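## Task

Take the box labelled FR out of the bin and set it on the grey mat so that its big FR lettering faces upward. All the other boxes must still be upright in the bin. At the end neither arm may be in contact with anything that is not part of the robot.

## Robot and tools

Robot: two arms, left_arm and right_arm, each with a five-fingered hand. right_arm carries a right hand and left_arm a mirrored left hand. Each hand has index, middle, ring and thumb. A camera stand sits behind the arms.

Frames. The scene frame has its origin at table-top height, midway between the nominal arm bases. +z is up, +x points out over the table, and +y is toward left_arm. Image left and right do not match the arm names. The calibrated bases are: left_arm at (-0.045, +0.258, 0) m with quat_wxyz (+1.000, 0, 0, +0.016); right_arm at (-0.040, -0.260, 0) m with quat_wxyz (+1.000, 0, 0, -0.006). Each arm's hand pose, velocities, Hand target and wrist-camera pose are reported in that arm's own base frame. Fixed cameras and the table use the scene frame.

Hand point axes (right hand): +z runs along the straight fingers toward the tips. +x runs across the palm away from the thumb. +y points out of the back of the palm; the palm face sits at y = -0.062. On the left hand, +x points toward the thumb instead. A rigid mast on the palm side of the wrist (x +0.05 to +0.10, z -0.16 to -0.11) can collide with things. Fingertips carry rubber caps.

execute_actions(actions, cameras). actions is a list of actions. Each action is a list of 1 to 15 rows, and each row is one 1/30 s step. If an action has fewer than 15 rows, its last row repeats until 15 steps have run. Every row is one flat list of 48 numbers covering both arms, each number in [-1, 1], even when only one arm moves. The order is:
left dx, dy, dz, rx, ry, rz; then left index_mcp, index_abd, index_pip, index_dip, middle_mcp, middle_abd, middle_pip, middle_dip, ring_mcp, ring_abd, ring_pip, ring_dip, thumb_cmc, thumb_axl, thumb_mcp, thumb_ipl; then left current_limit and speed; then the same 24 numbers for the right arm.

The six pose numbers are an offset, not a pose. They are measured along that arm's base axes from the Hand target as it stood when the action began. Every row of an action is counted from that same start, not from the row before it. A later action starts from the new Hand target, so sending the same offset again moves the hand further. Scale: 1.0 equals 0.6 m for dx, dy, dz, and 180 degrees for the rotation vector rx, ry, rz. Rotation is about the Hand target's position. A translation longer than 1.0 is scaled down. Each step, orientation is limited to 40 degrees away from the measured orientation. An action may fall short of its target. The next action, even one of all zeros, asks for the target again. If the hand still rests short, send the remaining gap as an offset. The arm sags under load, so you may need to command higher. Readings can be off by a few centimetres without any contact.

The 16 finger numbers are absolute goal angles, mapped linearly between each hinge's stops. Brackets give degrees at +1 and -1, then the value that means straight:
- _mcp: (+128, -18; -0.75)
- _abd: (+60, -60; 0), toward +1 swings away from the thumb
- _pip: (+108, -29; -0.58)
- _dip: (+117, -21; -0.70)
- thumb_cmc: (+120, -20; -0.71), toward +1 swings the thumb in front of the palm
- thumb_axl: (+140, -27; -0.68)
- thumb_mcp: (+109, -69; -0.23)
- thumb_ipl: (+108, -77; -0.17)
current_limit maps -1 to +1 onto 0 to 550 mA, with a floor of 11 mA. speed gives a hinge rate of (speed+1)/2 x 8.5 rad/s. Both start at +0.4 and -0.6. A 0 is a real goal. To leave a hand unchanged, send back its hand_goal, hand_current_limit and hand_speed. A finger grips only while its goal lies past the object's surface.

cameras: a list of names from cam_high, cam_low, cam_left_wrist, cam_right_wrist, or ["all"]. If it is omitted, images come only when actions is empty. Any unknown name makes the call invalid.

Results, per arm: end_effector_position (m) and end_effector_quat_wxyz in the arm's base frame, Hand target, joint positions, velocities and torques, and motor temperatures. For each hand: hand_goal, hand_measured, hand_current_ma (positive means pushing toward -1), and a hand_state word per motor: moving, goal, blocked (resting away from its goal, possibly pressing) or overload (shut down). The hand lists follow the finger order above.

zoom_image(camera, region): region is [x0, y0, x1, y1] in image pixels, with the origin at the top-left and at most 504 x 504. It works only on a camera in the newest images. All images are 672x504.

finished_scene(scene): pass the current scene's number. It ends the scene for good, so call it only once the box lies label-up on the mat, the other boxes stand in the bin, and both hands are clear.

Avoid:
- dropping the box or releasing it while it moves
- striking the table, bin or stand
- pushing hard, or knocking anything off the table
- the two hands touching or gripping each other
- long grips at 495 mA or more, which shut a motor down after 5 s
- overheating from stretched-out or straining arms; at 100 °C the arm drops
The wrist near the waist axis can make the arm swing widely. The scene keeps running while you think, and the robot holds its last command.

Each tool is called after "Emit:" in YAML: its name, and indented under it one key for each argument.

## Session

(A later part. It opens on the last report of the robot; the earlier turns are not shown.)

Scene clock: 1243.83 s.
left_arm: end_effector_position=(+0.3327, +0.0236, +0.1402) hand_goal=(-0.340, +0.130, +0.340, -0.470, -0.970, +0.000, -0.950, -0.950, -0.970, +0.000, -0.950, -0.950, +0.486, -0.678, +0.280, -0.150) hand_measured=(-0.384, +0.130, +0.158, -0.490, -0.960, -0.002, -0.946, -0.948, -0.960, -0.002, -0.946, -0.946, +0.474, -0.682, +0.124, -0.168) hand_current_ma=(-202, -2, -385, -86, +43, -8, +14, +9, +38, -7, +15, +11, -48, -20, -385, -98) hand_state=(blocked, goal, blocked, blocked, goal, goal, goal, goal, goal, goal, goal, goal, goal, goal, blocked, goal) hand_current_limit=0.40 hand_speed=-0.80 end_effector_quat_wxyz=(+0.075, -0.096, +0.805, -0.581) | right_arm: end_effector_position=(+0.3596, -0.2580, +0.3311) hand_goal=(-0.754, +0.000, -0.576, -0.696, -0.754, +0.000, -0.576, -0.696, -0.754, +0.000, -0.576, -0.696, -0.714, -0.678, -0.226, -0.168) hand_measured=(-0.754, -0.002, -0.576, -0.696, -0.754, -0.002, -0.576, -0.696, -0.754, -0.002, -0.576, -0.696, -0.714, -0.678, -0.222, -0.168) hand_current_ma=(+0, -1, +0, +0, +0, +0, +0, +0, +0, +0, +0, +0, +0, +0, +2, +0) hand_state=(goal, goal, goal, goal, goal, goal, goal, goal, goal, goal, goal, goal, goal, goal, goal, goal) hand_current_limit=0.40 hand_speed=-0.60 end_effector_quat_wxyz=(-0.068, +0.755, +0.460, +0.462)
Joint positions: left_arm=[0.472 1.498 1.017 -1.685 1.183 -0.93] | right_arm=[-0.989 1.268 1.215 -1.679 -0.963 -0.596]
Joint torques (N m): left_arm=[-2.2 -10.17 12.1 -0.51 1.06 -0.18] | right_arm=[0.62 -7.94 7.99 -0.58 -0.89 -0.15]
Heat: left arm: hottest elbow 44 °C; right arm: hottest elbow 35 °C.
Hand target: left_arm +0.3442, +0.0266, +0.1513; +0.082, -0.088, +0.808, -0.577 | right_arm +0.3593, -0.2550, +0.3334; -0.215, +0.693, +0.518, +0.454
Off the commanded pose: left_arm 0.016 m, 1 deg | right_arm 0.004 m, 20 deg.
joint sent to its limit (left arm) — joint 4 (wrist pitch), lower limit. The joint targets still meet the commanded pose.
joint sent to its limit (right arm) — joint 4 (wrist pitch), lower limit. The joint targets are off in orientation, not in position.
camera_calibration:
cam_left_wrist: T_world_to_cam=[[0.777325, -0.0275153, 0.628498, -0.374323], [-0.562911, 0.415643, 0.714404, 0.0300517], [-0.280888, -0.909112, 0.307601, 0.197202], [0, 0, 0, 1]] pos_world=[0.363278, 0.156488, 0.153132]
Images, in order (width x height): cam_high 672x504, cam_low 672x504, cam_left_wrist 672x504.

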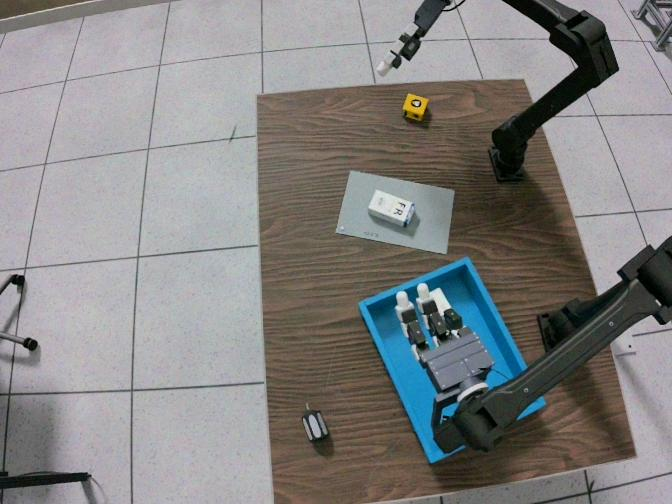

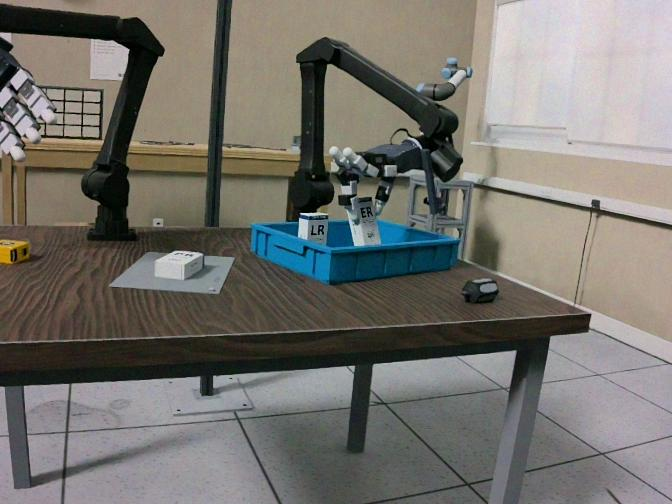

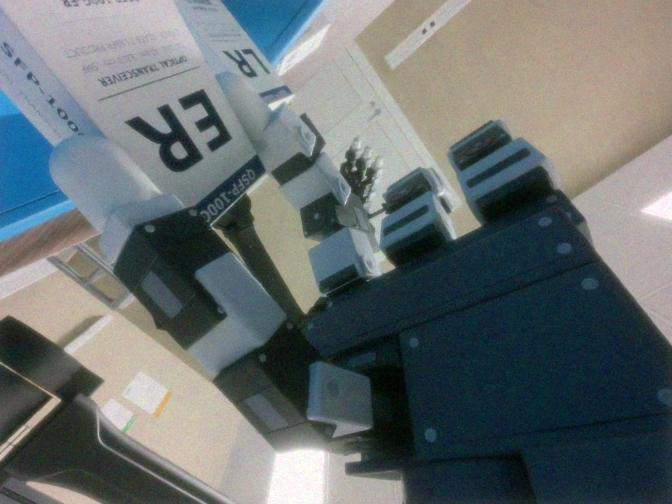

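Emit:
execute_actions:
  actions:
    - [[0,0,-0.022,0,0,0,-0.34,0.13,0.34,-0.47,-0.97,0,-0.95,-0.95,-0.97,0,-0.95,-0.95,0.486,-0.678,0.28,-0.15,0.4,-0.8,0,0,0,0,0,0,-0.754,0,-0.576,-0.696,-0.754,0,-0.576,-0.696,-0.754,0,-0.576,-0.696,-0.714,-0.678,-0.226,-0.168,0.4,-0.6]]
    - [[0.012,0.005,-0.003,0,0,0,-0.34,0.13,0.34,-0.47,-0.97,0,-0.95,-0.95,-0.97,0,-0.95,-0.95,0.486,-0.678,0.28,-0.15,0.4,-0.8,0,0,0,0,0,0,-0.754,0,-0.576,-0.696,-0.754,0,-0.576,-0.696,-0.754,0,-0.576,-0.696,-0.714,-0.678,-0.226,-0.168,0.4,-0.6]]
    - [[0.024,0.01,-0.003,0,0,0,-0.34,0.13,0.34,-0.47,-0.97,0,-0.95,-0.95,-0.97,0,-0.95,-0.95,0.486,-0.678,0.28,-0.15,0.4,-0.8,0,0,0,0,0,0,-0.754,0,-0.576,-0.696,-0.754,0,-0.576,-0.696,-0.754,0,-0.576,-0.696,-0.714,-0.678,-0.226,-0.168,0.4,-0.6]]
  cameras: ["cam_high","cam_low","cam_left_wrist"]

Emit:
zoom_image:
  camera: "cam_low"
  region: [240, 130, 470, 290]

Emit:
zoom_image:
  camera: "cam_left_wrist"
  region: [0, 0, 340, 260]

Scene clock: 1294.27 s.
left_arm: end_effector_position=(+0.3517, +0.0327, +0.1266) hand_goal=(-0.340, +0.130, +0.340, -0.470, -0.970, +0.000, -0.950, -0.950, -0.970, +0.000, -0.950, -0.950, +0.486, -0.678, +0.280, -0.150) hand_measured=(-0.384, +0.130, +0.158, -0.490, -0.960, -0.002, -0.946, -0.948, -0.960, -0.002, -0.946, -0.946, +0.476, -0.682, +0.124, -0.168) hand_current_ma=(-202, -1, -385, -86, +43, -8, +14, +9, +38, -7, +15, +11, -37, -20, -385, -98) hand_state=(blocked, goal, blocked, blocked, goal, goal, goal, goal, goal, goal, goal, goal, goal, goal, blocked, goal) hand_current_limit=0.40 hand_speed=-0.80 end_effector_quat_wxyz=(+0.073, -0.097, +0.805, -0.581) | right_arm: end_effector_position=(+0.3596, -0.2580, +0.3311) hand_goal=(-0.754, +0.000, -0.576, -0.696, -0.754, +0.000, -0.576, -0.696, -0.754, +0.000, -0.576, -0.696, -0.714, -0.678, -0.226, -0.168) hand_measured=(-0.754, -0.002, -0.576, -0.696, -0.754, -0.002, -0.576, -0.696, -0.754, -0.002, -0.576, -0.696, -0.714, -0.678, -0.222, -0.168) hand_current_ma=(+0, -1, +0, +0, +0, +0, +0, +0, +0, +0, +0, +0, +0, +0, +2, +0) hand_state=(goal, goal, goal, goal, goal, goal, goal, goal, goal, goal, goal, goal, goal, goal, goal, goal) hand_current_limit=0.40 hand_speed=-0.60 end_effector_quat_wxyz=(-0.068, +0.755, +0.460, +0.462)
Joint positions: left_arm=[0.47 1.568 1.059 -1.655 1.182 -0.935] | right_arm=[-0.989 1.268 1.215 -1.679 -0.963 -0.596]
Joint torques (N m): left_arm=[-2.32 -10.7 11.89 -0.17 1.17 -0.17] | right_arm=[0.44 -8.18 8.01 -0.58 -0.89 -0.15]
Heat: left arm: hottest elbow 46 °C; right arm: hottest elbow 35 °C.
Hand target: left_arm +0.3658, +0.0357, +0.1346; +0.082, -0.088, +0.808, -0.577 | right_arm +0.3593, -0.2550, +0.3334; -0.215, +0.693, +0.518, +0.454
Off the commanded pose: left_arm 0.016 m, 2 deg | right_arm 0.004 m, 20 deg.
joint sent to its limit (right arm) — joint 4 (wrist pitch), lower limit. The joint targets are off in orientation, not in position.
camera_calibration:
cam_left_wrist: T_world_to_cam=[[0.779904, -0.0279261, 0.625276, -0.380853], [-0.559679, 0.416108, 0.716669, 0.0452398], [-0.280196, -0.908886, 0.308895, 0.214601], [0, 0, 0, 1]] pos_world=[0.382479, 0.165588, 0.139427]
Images, in order (width x height): cam_high 672x504, cam_low 672x504, cam_left_wrist 672x504.

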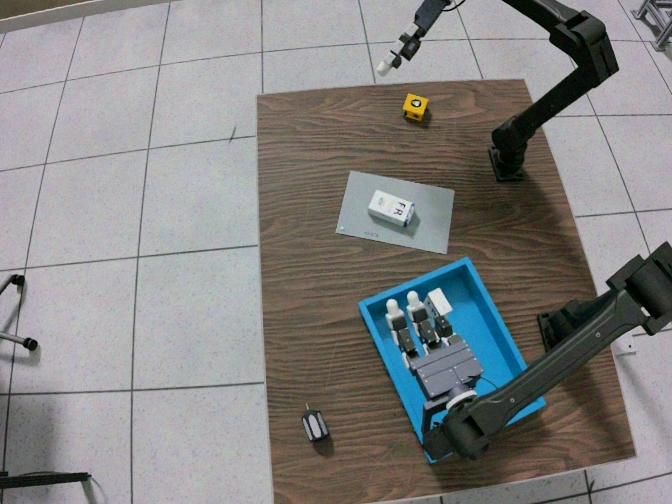

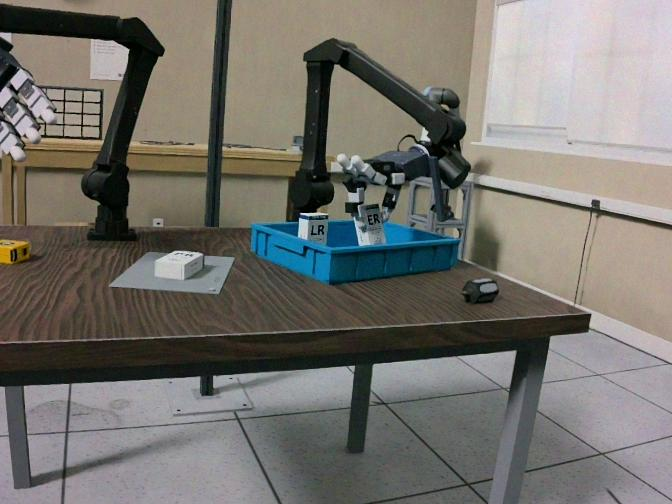

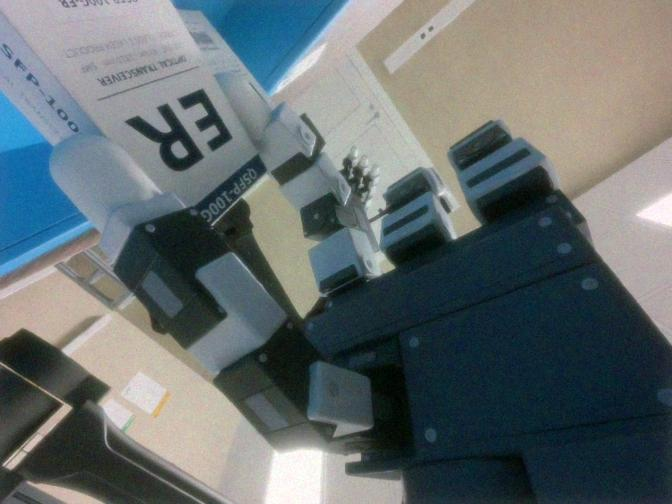

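Scaled by 2.191.

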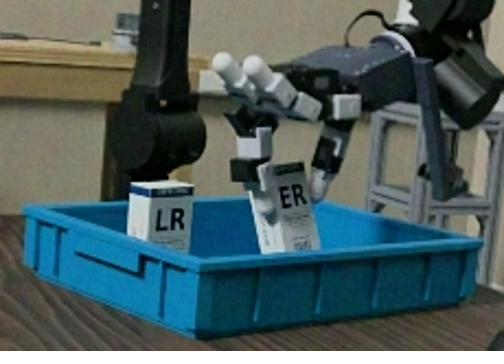

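Scaled by 1.482.

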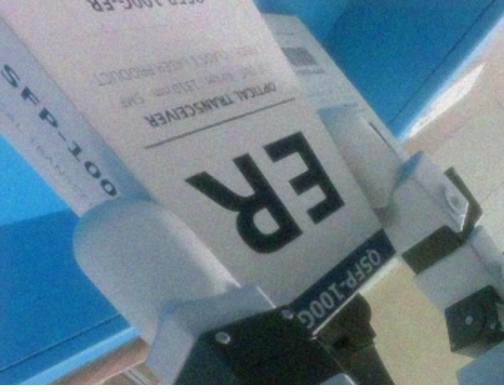

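Emit:
execute_actions:
  actions:
    - [[-0.02,-0.008,-0.012,0,0,0,-0.34,0.13,0.34,-0.47,-0.97,0,-0.95,-0.95,-0.97,0,-0.95,-0.95,0.486,-0.678,0.28,-0.15,0.4,-0.8,0,0,0,0,0,0,-0.754,0,-0.576,-0.696,-0.754,0,-0.576,-0.696,-0.754,0,-0.576,-0.696,-0.714,-0.678,-0.226,-0.168,0.4,-0.6]]
    - [[0,0,-0.008,0,0,0,-0.34,0.13,0.34,-0.47,-0.97,0,-0.95,-0.95,-0.97,0,-0.95,-0.95,0.486,-0.678,0.28,-0.15,0.4,-0.8,0,0,0,0,0,0,-0.754,0,-0.576,-0.696,-0.754,0,-0.576,-0.696,-0.754,0,-0.576,-0.696,-0.714,-0.678,-0.226,-0.168,0.4,-0.6]]

Emit:
execute_actions:
  actions:
    - [[0.02,0.008,-0.003,0,0,0,-0.34,0.13,0.34,-0.47,-0.97,0,-0.95,-0.95,-0.97,0,-0.95,-0.95,0.486,-0.678,0.28,-0.15,0.4,-0.8,0,0,0,0,0,0,-0.754,0,-0.576,-0.696,-0.754,0,-0.576,-0.696,-0.754,0,-0.576,-0.696,-0.714,-0.678,-0.226,-0.168,0.4,-0.6]]
    - [[0.02,0.008,0,0,0,0,-0.34,0.13,0.34,-0.47,-0.97,0,-0.95,-0.95,-0.97,0,-0.95,-0.95,0.486,-0.678,0.28,-0.15,0.4,-0.8,0,0,0,0,0,0,-0.754,0,-0.576,-0.696,-0.754,0,-0.576,-0.696,-0.754,0,-0.576,-0.696,-0.714,-0.678,-0.226,-0.168,0.4,-0.6]]
  cameras: ["cam_low","cam_left_wrist"]

Emit:
zoom_image:
  camera: "cam_low"
  region: [240, 130, 470, 290]

Scene clock: 1308.67 s.
left_arm: end_effector_position=(+0.3517, +0.0328, +0.1199) hand_goal=(-0.340, +0.130, +0.340, -0.470, -0.970, +0.000, -0.950, -0.950, -0.970, +0.000, -0.950, -0.950, +0.486, -0.678, +0.280, -0.150) hand_measured=(-0.384, +0.130, +0.158, -0.490, -0.960, -0.002, -0.946, -0.948, -0.960, -0.002, -0.946, -0.946, +0.476, -0.682, +0.124, -0.168) hand_current_ma=(-202, -1, -385, -86, +43, -8, +14, +9, +38, -7, +15, +11, -37, -20, -385, -98) hand_state=(blocked, goal, blocked, blocked, goal, goal, goal, goal, goal, goal, goal, goal, goal, goal, blocked, goal) hand_current_limit=0.40 hand_speed=-0.80 end_effector_quat_wxyz=(+0.079, -0.092, +0.806, -0.579) | right_arm: end_effector_position=(+0.3596, -0.2580, +0.3311) hand_goal=(-0.754, +0.000, -0.576, -0.696, -0.754, +0.000, -0.576, -0.696, -0.754, +0.000, -0.576, -0.696, -0.714, -0.678, -0.226, -0.168) hand_measured=(-0.754, -0.002, -0.576, -0.696, -0.754, -0.002, -0.576, -0.696, -0.754, -0.002, -0.576, -0.696, -0.714, -0.678, -0.222, -0.168) hand_current_ma=(+0, -1, +0, +0, +0, +0, +0, +0, +0, +0, +0, +0, +0, +0, +2, +0) hand_state=(goal, goal, goal, goal, goal, goal, goal, goal, goal, goal, goal, goal, goal, goal, goal, goal) hand_current_limit=0.40 hand_speed=-0.60 end_effector_quat_wxyz=(-0.068, +0.755, +0.460, +0.462)
Joint positions: left_arm=[0.47 1.568 1.043 -1.623 1.182 -0.936] | right_arm=[-0.989 1.268 1.215 -1.679 -0.963 -0.596]
Joint torques (N m): left_arm=[-2.14 -11.69 8.5 -0.06 1.12 -0.12] | right_arm=[0.56 -8.06 7.99 -0.58 -0.89 -0.16]
Heat: left arm: hottest elbow 48 °C; right arm: hottest elbow 35 °C.
Hand target: left_arm +0.3538, +0.0309, +0.1226; +0.082, -0.088, +0.808, -0.577 | right_arm +0.3593, -0.2550, +0.3334; -0.215, +0.693, +0.518, +0.454
Off the commanded pose: left_arm 0.004 m, 1 deg | right_arm 0.004 m, 20 deg.
joint sent to its limit (right arm) — joint 4 (wrist pitch), lower limit. The joint targets are off in orientation, not in position.

Scene clock: 1309.87 s.
left_arm: end_effector_position=(+0.3631, +0.0375, +0.1133) hand_goal=(-0.340, +0.130, +0.340, -0.470, -0.970, +0.000, -0.950, -0.950, -0.970, +0.000, -0.950, -0.950, +0.486, -0.678, +0.280, -0.150) hand_measured=(-0.384, +0.130, +0.158, -0.490, -0.960, -0.002, -0.946, -0.948, -0.960, -0.002, -0.946, -0.946, +0.476, -0.682, +0.124, -0.168) hand_current_ma=(-202, -1, -385, -86, +43, -8, +14, +9, +38, -7, +15, +11, -37, -20, -385, -98) hand_state=(blocked, goal, blocked, blocked, goal, goal, goal, goal, goal, goal, goal, goal, goal, goal, blocked, goal) hand_current_limit=0.40 hand_speed=-0.80 end_effector_quat_wxyz=(+0.074, -0.096, +0.805, -0.581) | right_arm: end_effector_position=(+0.3596, -0.2580, +0.3311) hand_goal=(-0.754, +0.000, -0.576, -0.696, -0.754, +0.000, -0.576, -0.696, -0.754, +0.000, -0.576, -0.696, -0.714, -0.678, -0.226, -0.168) hand_measured=(-0.754, -0.002, -0.576, -0.696, -0.754, -0.002, -0.576, -0.696, -0.754, -0.002, -0.576, -0.696, -0.714, -0.678, -0.222, -0.168) hand_current_ma=(+0, -1, +0, +0, +0, +0, +0, +0, +0, +0, +0, +0, +0, +0, +2, +0) hand_state=(goal, goal, goal, goal, goal, goal, goal, goal, goal, goal, goal, goal, goal, goal, goal, goal) hand_current_limit=0.40 hand_speed=-0.60 end_effector_quat_wxyz=(-0.068, +0.755, +0.460, +0.462)
Joint positions: left_arm=[0.467 1.614 1.076 -1.62 1.183 -0.941] | right_arm=[-0.989 1.268 1.215 -1.679 -0.963 -0.596]
Joint torques (N m): left_arm=[-2.32 -11.28 11.81 -0.18 1.19 -0.18] | right_arm=[0.56 -8.06 7.99 -0.55 -0.9 -0.16]
Heat: left arm: hottest elbow 48 °C; right arm: hottest elbow 35 °C.
Hand target: left_arm +0.3778, +0.0404, +0.1207; +0.082, -0.088, +0.808, -0.577 | right_arm +0.3593, -0.2550, +0.3334; -0.215, +0.693, +0.518, +0.454
Off the commanded pose: left_arm 0.017 m, 1 deg | right_arm 0.004 m, 20 deg.
joint sent to its limit (right arm) — joint 4 (wrist pitch), lower limit. The joint targets are off in orientation, not in position.
camera_calibration:
cam_left_wrist: T_world_to_cam=[[0.778989, -0.0291202, 0.626361, -0.381133], [-0.560549, 0.415316, 0.716448, 0.0595004], [-0.281001, -0.909211, 0.307203, 0.226787], [0, 0, 0, 1]] pos_world=[0.393978, 0.170387, 0.126428]
Images, in order (width x height): cam_low 672x504, cam_left_wrist 672x504.

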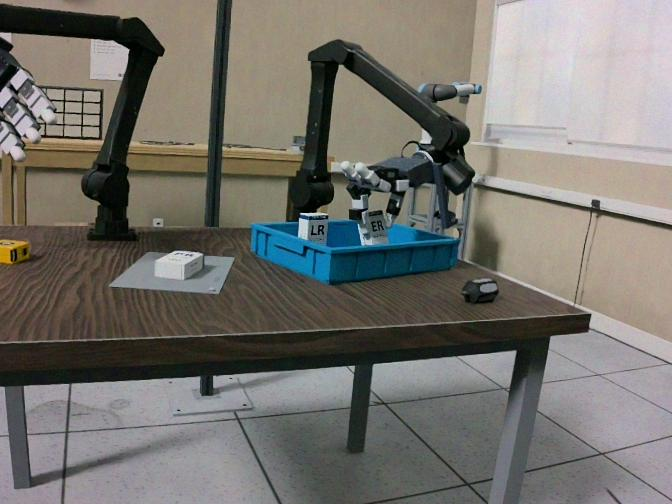

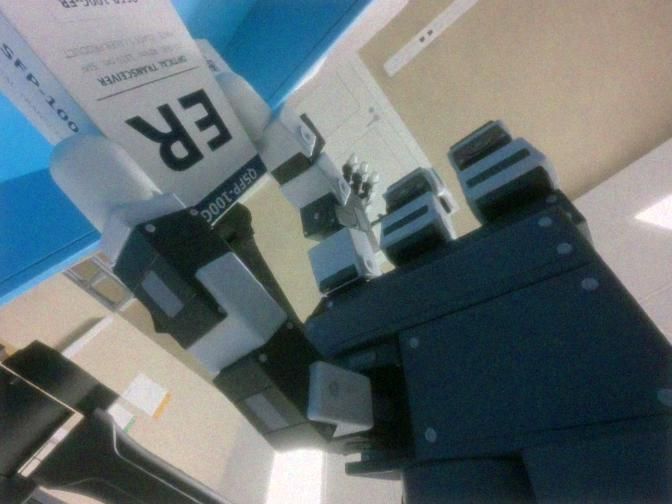

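Scaled by 2.191.

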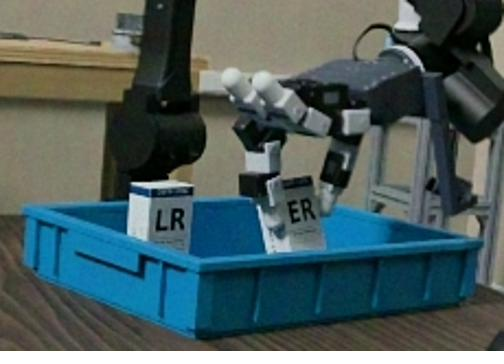

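Emit:
zoom_image:
  camera: "cam_low"
  region: [290, 160, 420, 260]

Emit:
zoom_image:
  camera: "cam_left_wrist"
  region: [0, 0, 340, 260]

Scaled by 3.877.

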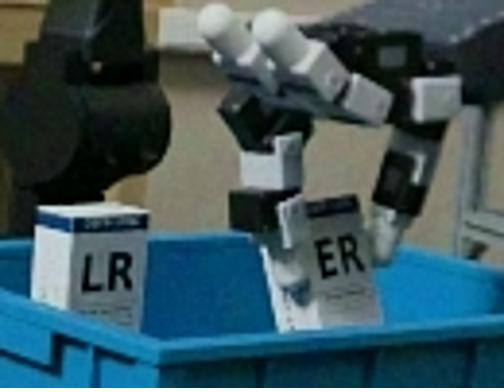

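Scaled by 1.482.

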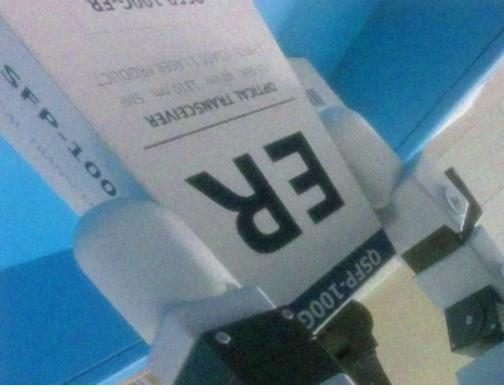

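Emit:
execute_actions:
  actions:
    - [[-0.045,-0.03,0,0,0,0,-0.34,0.13,0.34,-0.47,-0.97,0,-0.95,-0.95,-0.97,0,-0.95,-0.95,0.486,-0.678,0.28,-0.15,0.4,-0.8,0,0,0,0,0,0,-0.754,0,-0.576,-0.696,-0.754,0,-0.576,-0.696,-0.754,0,-0.576,-0.696,-0.714,-0.678,-0.226,-0.168,0.4,-0.6]]
    - [[-0.015,-0.01,-0.02,0,0,0,-0.34,0.13,0.34,-0.47,-0.97,0,-0.95,-0.95,-0.97,0,-0.95,-0.95,0.486,-0.678,0.28,-0.15,0.4,-0.8,0,0,0,0,0,0,-0.754,0,-0.576,-0.696,-0.754,0,-0.576,-0.696,-0.754,0,-0.576,-0.696,-0.714,-0.678,-0.226,-0.168,0.4,-0.6]]
  cameras: ["cam_high","cam_low","cam_left_wrist"]

Emit:
zoom_image:
  camera: "cam_low"
  region: [290, 160, 420, 260]

Scene clock: 1407.20 s.
left_arm: end_effector_position=(+0.3377, +0.0181, +0.1056) hand_goal=(-0.340, +0.130, +0.340, -0.470, -0.970, +0.000, -0.950, -0.950, -0.970, +0.000, -0.950, -0.950, +0.486, -0.678, +0.280, -0.150) hand_measured=(-0.386, +0.130, +0.162, -0.490, -0.960, -0.002, -0.946, -0.948, -0.960, -0.002, -0.946, -0.946, +0.476, -0.682, +0.124, -0.168) hand_current_ma=(-214, +0, -385, -86, +43, -6, +14, +9, +39, -6, +15, +11, -41, -22, -385, -98) hand_state=(blocked, goal, blocked, blocked, goal, goal, goal, goal, goal, goal, goal, goal, goal, goal, blocked, goal) hand_current_limit=0.40 hand_speed=-0.80 end_effector_quat_wxyz=(+0.075, -0.098, +0.805, -0.580) | right_arm: end_effector_position=(+0.3596, -0.2580, +0.3311) hand_goal=(-0.754, +0.000, -0.576, -0.696, -0.754, +0.000, -0.576, -0.696, -0.754, +0.000, -0.576, -0.696, -0.714, -0.678, -0.226, -0.168) hand_measured=(-0.754, -0.002, -0.576, -0.696, -0.754, -0.002, -0.576, -0.696, -0.754, -0.002, -0.576, -0.696, -0.714, -0.678, -0.222, -0.168) hand_current_ma=(+0, -1, +0, +0, +0, +0, +0, +0, +0, +0, +0, +0, +0, +0, +2, +0) hand_state=(goal, goal, goal, goal, goal, goal, goal, goal, goal, goal, goal, goal, goal, goal, goal, goal) hand_current_limit=0.40 hand_speed=-0.60 end_effector_quat_wxyz=(-0.068, +0.755, +0.460, +0.462)
Joint positions: left_arm=[0.452 1.54 0.968 -1.542 1.194 -0.987] | right_arm=[-0.989 1.268 1.215 -1.679 -0.963 -0.596]
Joint torques (N m): left_arm=[-2.32 -11.34 8.47 0.16 1.1 -0.09] | right_arm=[0.5 -8.18 7.99 -0.54 -0.89 -0.16]
Heat: left arm: hottest elbow 48 °C; right arm: hottest elbow 35 °C.
Hand target: left_arm +0.3417, +0.0165, +0.1087; +0.082, -0.088, +0.808, -0.577 | right_arm +0.3593, -0.2550, +0.3334; -0.215, +0.693, +0.518, +0.454
Off the commanded pose: left_arm 0.005 m, 1 deg | right_arm 0.004 m, 20 deg.
joint sent to its limit (right arm) — joint 4 (wrist pitch), lower limit. The joint targets are off in orientation, not in position.
camera_calibration:
cam_left_wrist: T_world_to_cam=[[0.779009, -0.0257177, 0.626485, -0.357078], [-0.562606, 0.412418, 0.716509, 0.0595882], [-0.276801, -0.910632, 0.306809, 0.202993], [0, 0, 0, 1]] pos_world=[0.36788, 0.151093, 0.118728]
Images, in order (width x height): cam_high 672x504, cam_low 672x504, cam_left_wrist 672x504.

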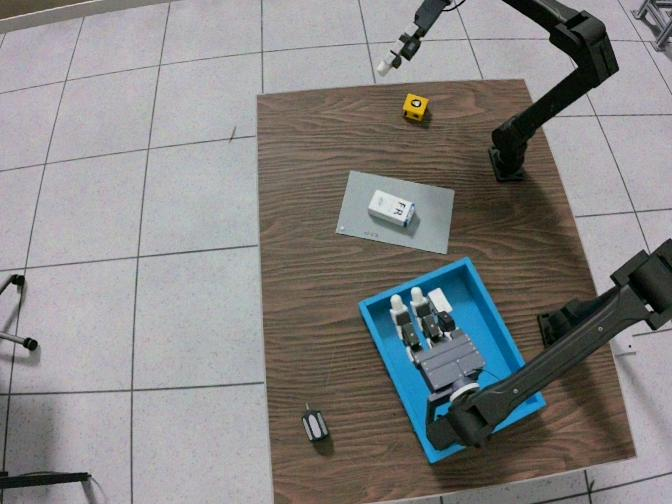

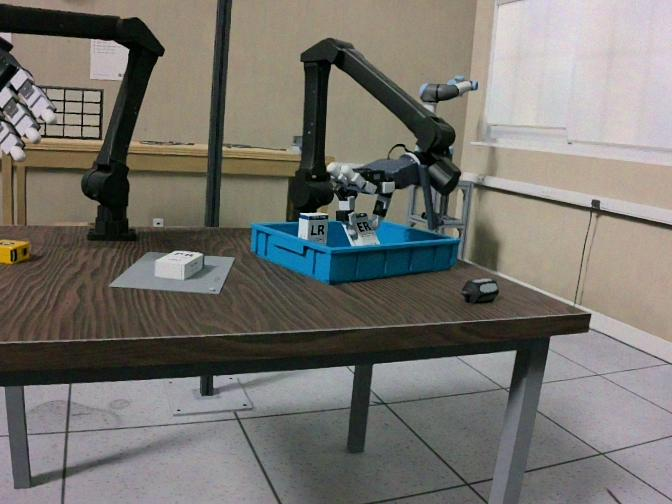

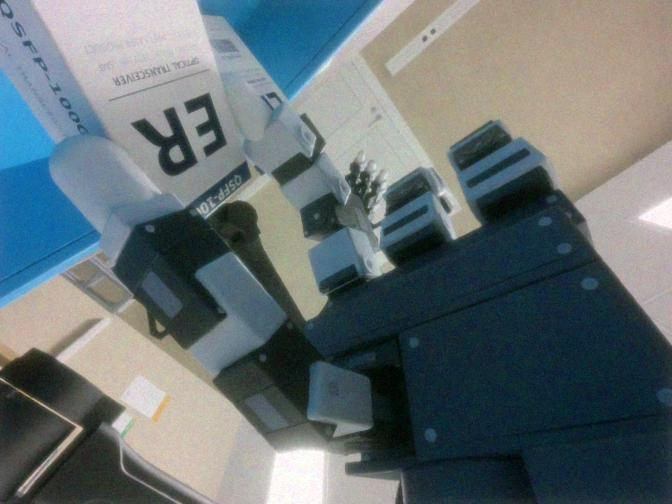

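Scaled by 3.877.

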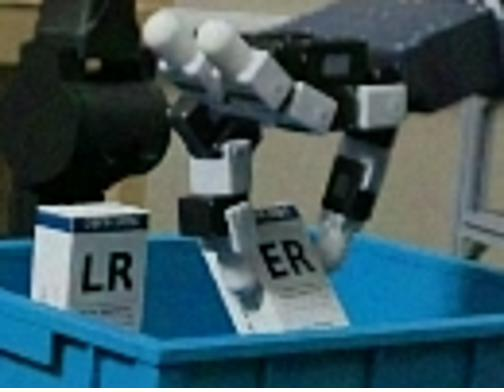

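Emit:
execute_actions:
  actions:
    - [[0.03,0.02,0.003,0,0,0,-0.34,0.13,0.34,-0.47,-0.97,0,-0.95,-0.95,-0.97,0,-0.95,-0.95,0.486,-0.678,0.28,-0.15,0.4,-0.8,0,0,0,0,0,0,-0.754,0,-0.576,-0.696,-0.754,0,-0.576,-0.696,-0.754,0,-0.576,-0.696,-0.714,-0.678,-0.226,-0.168,0.4,-0.6]]
    - [[0.03,0.02,0.002,0,0,0,-0.34,0.13,0.34,-0.47,-0.97,0,-0.95,-0.95,-0.97,0,-0.95,-0.95,0.486,-0.678,0.28,-0.15,0.4,-0.8,0,0,0,0,0,0,-0.754,0,-0.576,-0.696,-0.754,0,-0.576,-0.696,-0.754,0,-0.576,-0.696,-0.714,-0.678,-0.226,-0.168,0.4,-0.6]]
  cameras: ["cam_low","cam_left_wrist"]

Emit:
zoom_image:
  camera: "cam_low"
  region: [290, 160, 420, 260]

Scene clock: 1418.03 s.
left_arm: end_effector_position=(+0.3680, +0.0334, +0.1075) hand_goal=(-0.340, +0.130, +0.340, -0.470, -0.970, +0.000, -0.950, -0.950, -0.970, +0.000, -0.950, -0.950, +0.486, -0.678, +0.280, -0.150) hand_measured=(-0.390, +0.130, +0.170, -0.490, -0.960, -0.002, -0.946, -0.948, -0.960, -0.002, -0.946, -0.946, +0.476, -0.682, +0.124, -0.168) hand_current_ma=(-234, +1, -385, -86, +43, -6, +14, +9, +39, -6, +15, +11, -42, -22, -385, -101) hand_state=(blocked, goal, blocked, blocked, goal, goal, goal, goal, goal, goal, goal, goal, goal, goal, blocked, goal) hand_current_limit=0.40 hand_speed=-0.80 end_effector_quat_wxyz=(+0.074, -0.095, +0.806, -0.580) | right_arm: end_effector_position=(+0.3596, -0.2580, +0.3311) hand_goal=(-0.754, +0.000, -0.576, -0.696, -0.754, +0.000, -0.576, -0.696, -0.754, +0.000, -0.576, -0.696, -0.714, -0.678, -0.226, -0.168) hand_measured=(-0.754, -0.002, -0.576, -0.696, -0.754, -0.002, -0.576, -0.696, -0.754, -0.002, -0.576, -0.696, -0.714, -0.678, -0.222, -0.168) hand_current_ma=(+0, -1, +0, +0, +0, +0, +0, +0, +0, +0, +0, +0, +0, +0, +2, +0) hand_state=(goal, goal, goal, goal, goal, goal, goal, goal, goal, goal, goal, goal, goal, goal, goal, goal) hand_current_limit=0.40 hand_speed=-0.60 end_effector_quat_wxyz=(-0.068, +0.755, +0.460, +0.462)
Joint positions: left_arm=[0.452 1.621 1.072 -1.577 1.19 -0.973] | right_arm=[-0.989 1.268 1.215 -1.679 -0.963 -0.596]
Joint torques (N m): left_arm=[-1.26 -11.11 11.1 -0.69 0.94 0.08] | right_arm=[0.56 -8.06 8.01 -0.61 -0.89 -0.16]
Heat: left arm: hottest elbow 47 °C; right arm: hottest elbow 35 °C.
Hand target: left_arm +0.3778, +0.0405, +0.1118; +0.082, -0.088, +0.808, -0.577 | right_arm +0.3593, -0.2550, +0.3334; -0.215, +0.693, +0.518, +0.454
Off the commanded pose: left_arm 0.013 m, 1 deg | right_arm 0.004 m, 20 deg.
joint sent to its limit (right arm) — joint 4 (wrist pitch), lower limit. The joint targets are off in orientation, not in position.
camera_calibration:
cam_left_wrist: T_world_to_cam=[[0.778464, -0.0309481, 0.626926, -0.381197], [-0.560528, 0.415231, 0.716514, 0.0680572], [-0.282494, -0.909189, 0.305895, 0.226842], [0, 0, 0, 1]] pos_world=[0.398978, 0.166185, 0.120829]
Images, in order (width x height): cam_low 672x504, cam_left_wrist 672x504.

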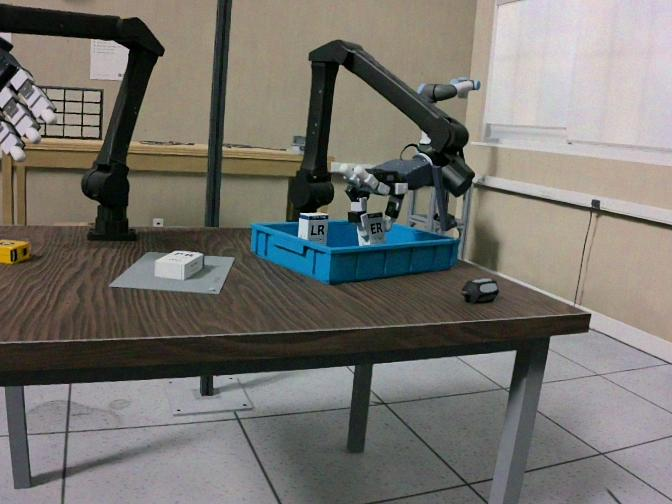

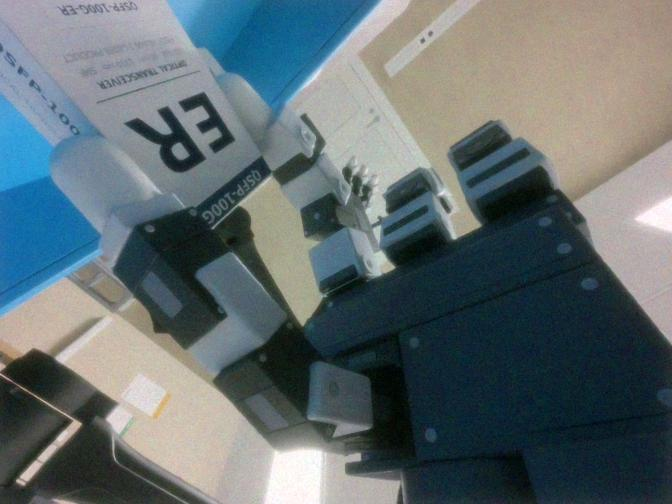

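Scaled by 3.877.

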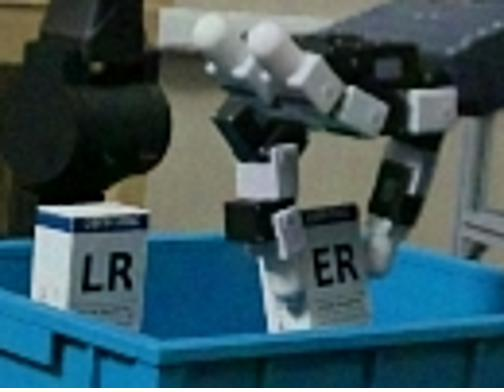

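Emit:
execute_actions:
  actions:
    - [[0.03,0.02,0.002,0,0,0,-0.34,0.13,0.34,-0.47,-0.97,0,-0.95,-0.95,-0.97,0,-0.95,-0.95,0.486,-0.678,0.28,-0.15,0.4,-0.8,0,0,0,0,0,0,-0.754,0,-0.576,-0.696,-0.754,0,-0.576,-0.696,-0.754,0,-0.576,-0.696,-0.714,-0.678,-0.226,-0.168,0.4,-0.6]]
  cameras: ["cam_high","cam_low","cam_left_wrist"]

Emit:
zoom_image:
  camera: "cam_low"
  region: [290, 160, 420, 260]

Emit:
zoom_image:
  camera: "cam_high"
  region: [350, 250, 550, 470]

Scene clock: 1428.23 s.
left_arm: end_effector_position=(+0.3856, +0.0430, +0.1075) hand_goal=(-0.340, +0.130, +0.340, -0.470, -0.970, +0.000, -0.950, -0.950, -0.970, +0.000, -0.950, -0.950, +0.486, -0.678, +0.280, -0.150) hand_measured=(-0.390, +0.130, +0.170, -0.490, -0.960, -0.002, -0.946, -0.948, -0.960, -0.002, -0.946, -0.946, +0.476, -0.682, +0.124, -0.168) hand_current_ma=(-235, +1, -385, -86, +43, -6, +14, +9, +39, -6, +15, +11, -39, -22, -385, -101) hand_state=(blocked, goal, blocked, blocked, goal, goal, goal, goal, goal, goal, goal, goal, goal, goal, blocked, goal) hand_current_limit=0.40 hand_speed=-0.80 end_effector_quat_wxyz=(+0.071, -0.093, +0.806, -0.580) | right_arm: end_effector_position=(+0.3596, -0.2580, +0.3311) hand_goal=(-0.754, +0.000, -0.576, -0.696, -0.754, +0.000, -0.576, -0.696, -0.754, +0.000, -0.576, -0.696, -0.714, -0.678, -0.226, -0.168) hand_measured=(-0.754, -0.002, -0.576, -0.696, -0.754, -0.002, -0.576, -0.696, -0.754, -0.002, -0.576, -0.696, -0.714, -0.678, -0.222, -0.168) hand_current_ma=(+0, -1, +0, +0, +0, +0, +0, +0, +0, +0, +0, +0, +0, +0, +2, +0) hand_state=(goal, goal, goal, goal, goal, goal, goal, goal, goal, goal, goal, goal, goal, goal, goal, goal) hand_current_limit=0.40 hand_speed=-0.60 end_effector_quat_wxyz=(-0.068, +0.755, +0.460, +0.462)
Joint positions: left_arm=[0.453 1.673 1.138 -1.607 1.185 -0.957] | right_arm=[-0.989 1.268 1.215 -1.679 -0.963 -0.596]
Joint torques (N m): left_arm=[-0.73 -12.1 11.37 -0.81 0.97 0.06] | right_arm=[0.5 -8.06 7.99 -0.59 -0.9 -0.15]
Heat: left arm: hottest elbow 46 °C; right arm: hottest elbow 35 °C.
Hand target: left_arm +0.3958, +0.0524, +0.1130; +0.082, -0.088, +0.808, -0.577 | right_arm +0.3593, -0.2550, +0.3334; -0.215, +0.693, +0.518, +0.454
Off the commanded pose: left_arm 0.015 m, 1 deg | right_arm 0.004 m, 20 deg.
joint sent to its limit (right arm) — joint 4 (wrist pitch), lower limit. The joint targets are off in orientation, not in position.
camera_calibration:
cam_left_wrist: T_world_to_cam=[[0.778953, -0.0365048, 0.626019, -0.394424], [-0.556932, 0.418537, 0.717394, 0.0723393], [-0.2882, -0.907466, 0.30569, 0.24271], [0, 0, 0, 1]] pos_world=[0.417475, 0.175576, 0.120827]
Images, in order (width x height): cam_high 672x504, cam_low 672x504, cam_left_wrist 672x504.

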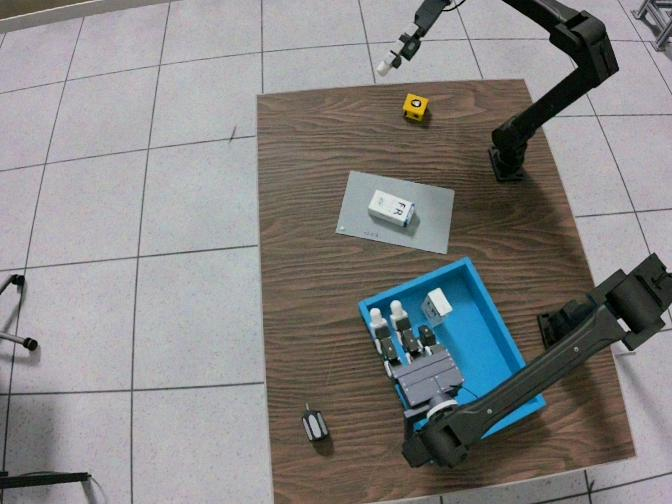

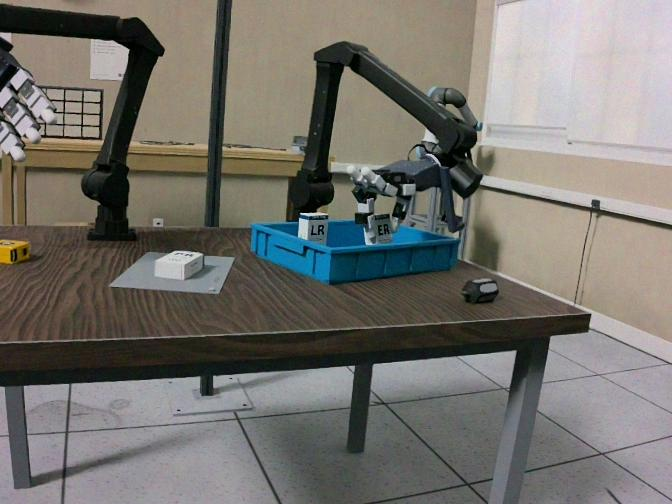

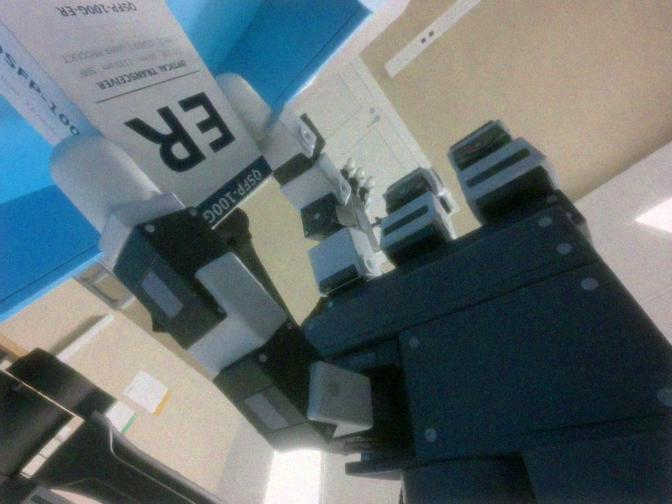

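Scaled by 3.877.

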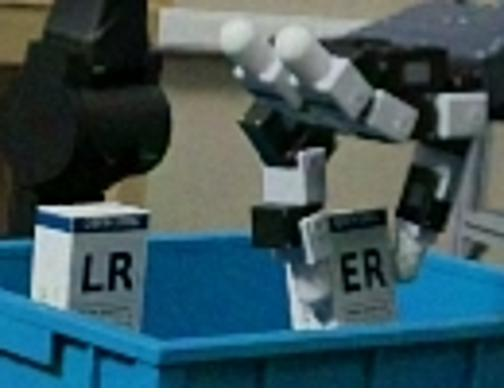

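Scaled by 2.291.

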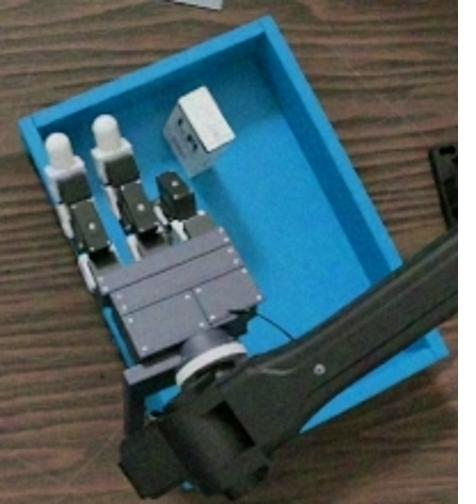

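Emit:
execute_actions:
  actions:
    - [[-0.03,-0.025,0.025,0,0,0,-0.34,0.13,0.34,-0.47,-0.97,0,-0.95,-0.95,-0.97,0,-0.95,-0.95,0.486,-0.678,0.28,-0.15,0.4,-0.8,0,0,0,0,0,0,-0.754,0,-0.576,-0.696,-0.754,0,-0.576,-0.696,-0.754,0,-0.576,-0.696,-0.714,-0.678,-0.226,-0.168,0.4,-0.6]]
    - [[-0.05,-0.035,0,0,0,0,-0.34,0.13,0.34,-0.47,-0.97,0,-0.95,-0.95,-0.97,0,-0.95,-0.95,0.486,-0.678,0.28,-0.15,0.4,-0.8,0,0,0,0,0,0,-0.754,0,-0.576,-0.696,-0.754,0,-0.576,-0.696,-0.754,0,-0.576,-0.696,-0.714,-0.678,-0.226,-0.168,0.4,-0.6]]
    - [[0,0,-0.03,0,0,0,-0.34,0.13,0.34,-0.47,-0.97,0,-0.95,-0.95,-0.97,0,-0.95,-0.95,0.486,-0.678,0.28,-0.15,0.4,-0.8,0,0,0,0,0,0,-0.754,0,-0.576,-0.696,-0.754,0,-0.576,-0.696,-0.754,0,-0.576,-0.696,-0.714,-0.678,-0.226,-0.168,0.4,-0.6]]
  cameras: ["cam_low"]

Emit:
zoom_image:
  camera: "cam_low"
  region: [290, 160, 420, 260]

Scene clock: 1446.07 s.
left_arm: end_effector_position=(+0.3457, +0.0179, +0.1110) hand_goal=(-0.340, +0.130, +0.340, -0.470, -0.970, +0.000, -0.950, -0.950, -0.970, +0.000, -0.950, -0.950, +0.486, -0.678, +0.280, -0.150) hand_measured=(-0.390, +0.132, +0.170, -0.490, -0.960, -0.002, -0.946, -0.948, -0.960, -0.002, -0.946, -0.946, +0.478, -0.682, +0.124, -0.168) hand_current_ma=(-235, +4, -385, -86, +43, -4, +14, +9, +39, -3, +15, +11, -30, -16, -385, -103) hand_state=(blocked, goal, blocked, blocked, goal, goal, goal, goal, goal, goal, goal, goal, goal, goal, blocked, goal) hand_current_limit=0.40 hand_speed=-0.80 end_effector_quat_wxyz=(+0.085, -0.086, +0.808, -0.576) | right_arm: end_effector_position=(+0.3596, -0.2580, +0.3311) hand_goal=(-0.754, +0.000, -0.576, -0.696, -0.754, +0.000, -0.576, -0.696, -0.754, +0.000, -0.576, -0.696, -0.714, -0.678, -0.226, -0.168) hand_measured=(-0.754, -0.002, -0.576, -0.696, -0.754, -0.002, -0.576, -0.696, -0.754, -0.002, -0.576, -0.696, -0.714, -0.678, -0.222, -0.168) hand_current_ma=(+0, -1, +0, +0, +0, +0, +0, +0, +0, +0, +0, +0, +0, +0, +2, +0) hand_state=(goal, goal, goal, goal, goal, goal, goal, goal, goal, goal, goal, goal, goal, goal, goal, goal) hand_current_limit=0.40 hand_speed=-0.60 end_effector_quat_wxyz=(-0.068, +0.755, +0.460, +0.462)
Joint positions: left_arm=[0.441 1.531 0.983 -1.528 1.195 -0.996] | right_arm=[-0.989 1.268 1.215 -1.679 -0.963 -0.596]
Joint torques (N m): left_arm=[-2.02 -9.88 8.62 0.06 1.2 -0.17] | right_arm=[0.44 -8.06 8.01 -0.55 -0.89 -0.16]
Heat: left arm: hottest elbow 47 °C; right arm: hottest elbow 35 °C.
Hand target: left_arm +0.3477, +0.0164, +0.1099; +0.082, -0.088, +0.808, -0.577 | right_arm +0.3593, -0.2550, +0.3334; -0.215, +0.693, +0.518, +0.454
Off the commanded pose: left_arm 0.003 m, 0 deg | right_arm 0.004 m, 20 deg.
joint sent to its limit (right arm) — joint 4 (wrist pitch), lower limit. The joint targets are off in orientation, not in position.
Images, in order (width x height): cam_low 672x504.

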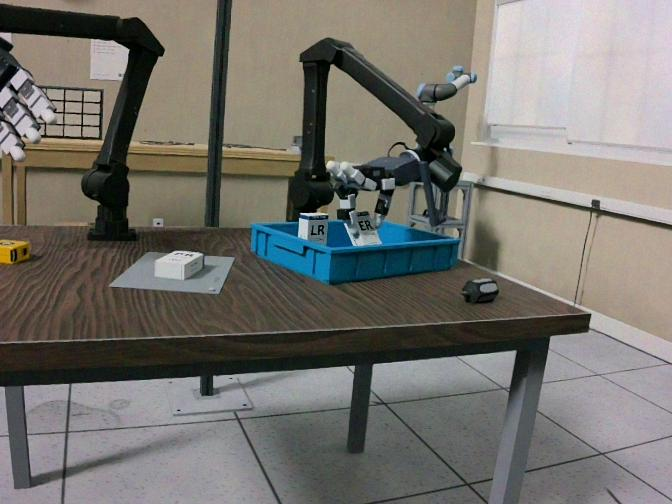

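Scaled by 3.877.

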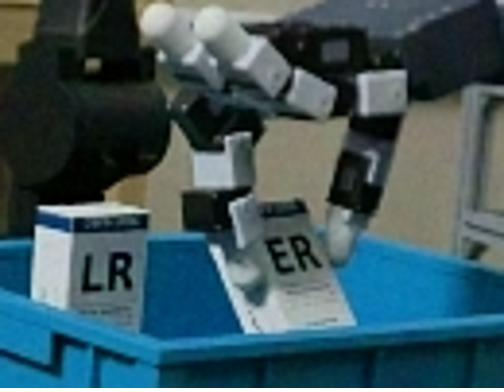

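Emit:
execute_actions:
  actions:
    - [[0.03,0.02,0.002,0,0,0,-0.34,0.13,0.34,-0.47,-0.97,0,-0.95,-0.95,-0.97,0,-0.95,-0.95,0.486,-0.678,0.28,-0.15,0.4,-0.8,0,0,0,0,0,0,-0.754,0,-0.576,-0.696,-0.754,0,-0.576,-0.696,-0.754,0,-0.576,-0.696,-0.714,-0.678,-0.226,-0.168,0.4,-0.6]]
    - [[0.03,0.02,-0.012,0,0,0,-0.34,0.13,0.34,-0.47,-0.97,0,-0.95,-0.95,-0.97,0,-0.95,-0.95,0.486,-0.678,0.28,-0.15,0.4,-0.8,0,0,0,0,0,0,-0.754,0,-0.576,-0.696,-0.754,0,-0.576,-0.696,-0.754,0,-0.576,-0.696,-0.714,-0.678,-0.226,-0.168,0.4,-0.6]]
  cameras: ["cam_low"]

Emit:
zoom_image:
  camera: "cam_low"
  region: [290, 160, 420, 260]

Scene clock: 1456.83 s.
left_arm: end_effector_position=(+0.3762, +0.0332, +0.1042) hand_goal=(-0.340, +0.130, +0.340, -0.470, -0.970, +0.000, -0.950, -0.950, -0.970, +0.000, -0.950, -0.950, +0.486, -0.678, +0.280, -0.150) hand_measured=(-0.396, +0.132, +0.182, -0.490, -0.960, -0.002, -0.946, -0.948, -0.960, -0.002, -0.946, -0.946, +0.476, -0.684, +0.124, -0.170) hand_current_ma=(-259, +7, -385, -86, +43, -4, +14, +9, +39, -3, +15, +11, -40, -24, -385, -110) hand_state=(blocked, goal, blocked, blocked, goal, goal, goal, goal, goal, goal, goal, goal, goal, goal, blocked, goal) hand_current_limit=0.40 hand_speed=-0.80 end_effector_quat_wxyz=(+0.076, -0.094, +0.806, -0.580) | right_arm: end_effector_position=(+0.3596, -0.2580, +0.3311) hand_goal=(-0.754, +0.000, -0.576, -0.696, -0.754, +0.000, -0.576, -0.696, -0.754, +0.000, -0.576, -0.696, -0.714, -0.678, -0.226, -0.168) hand_measured=(-0.754, -0.002, -0.576, -0.696, -0.754, -0.002, -0.576, -0.696, -0.754, -0.002, -0.576, -0.696, -0.714, -0.678, -0.222, -0.168) hand_current_ma=(+0, -1, +0, +0, +0, +0, +0, +0, +0, +0, +0, +0, +0, +0, +2, +0) hand_state=(goal, goal, goal, goal, goal, goal, goal, goal, goal, goal, goal, goal, goal, goal, goal, goal) hand_current_limit=0.40 hand_speed=-0.60 end_effector_quat_wxyz=(-0.068, +0.755, +0.460, +0.462)
Joint positions: left_arm=[0.443 1.636 1.084 -1.551 1.196 -0.992] | right_arm=[-0.989 1.268 1.215 -1.679 -0.963 -0.596]
Joint torques (N m): left_arm=[-1.03 -10.87 10.45 -0.55 0.85 0.11] | right_arm=[0.56 -8.06 7.99 -0.55 -0.89 -0.16]
Heat: left arm: hottest elbow 46 °C; right arm: hottest elbow 35 °C.
Hand target: left_arm +0.3838, +0.0404, +0.1039; +0.082, -0.088, +0.808, -0.577 | right_arm +0.3593, -0.2550, +0.3334; -0.215, +0.693, +0.518, +0.454
Off the commanded pose: left_arm 0.010 m, 1 deg | right_arm 0.004 m, 20 deg.
joint sent to its limit (right arm) — joint 4 (wrist pitch), lower limit. The joint targets are off in orientation, not in position.
Images, in order (width x height): cam_low 672x504.

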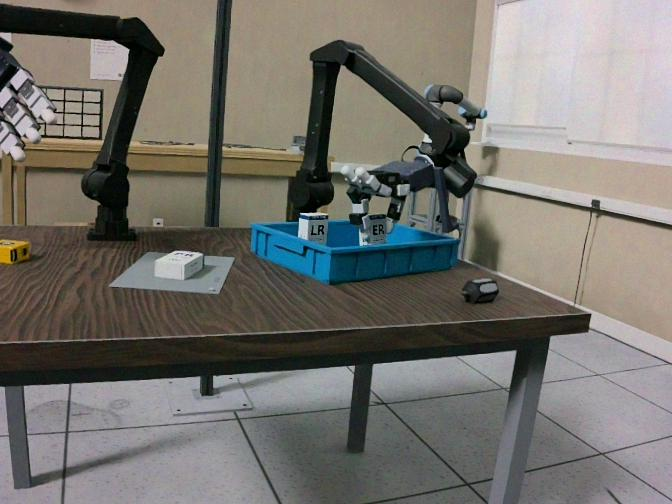

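Scaled by 3.877.

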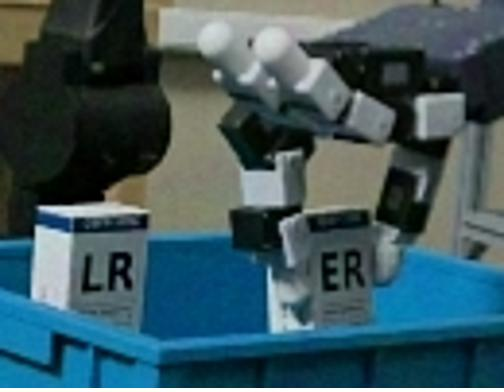

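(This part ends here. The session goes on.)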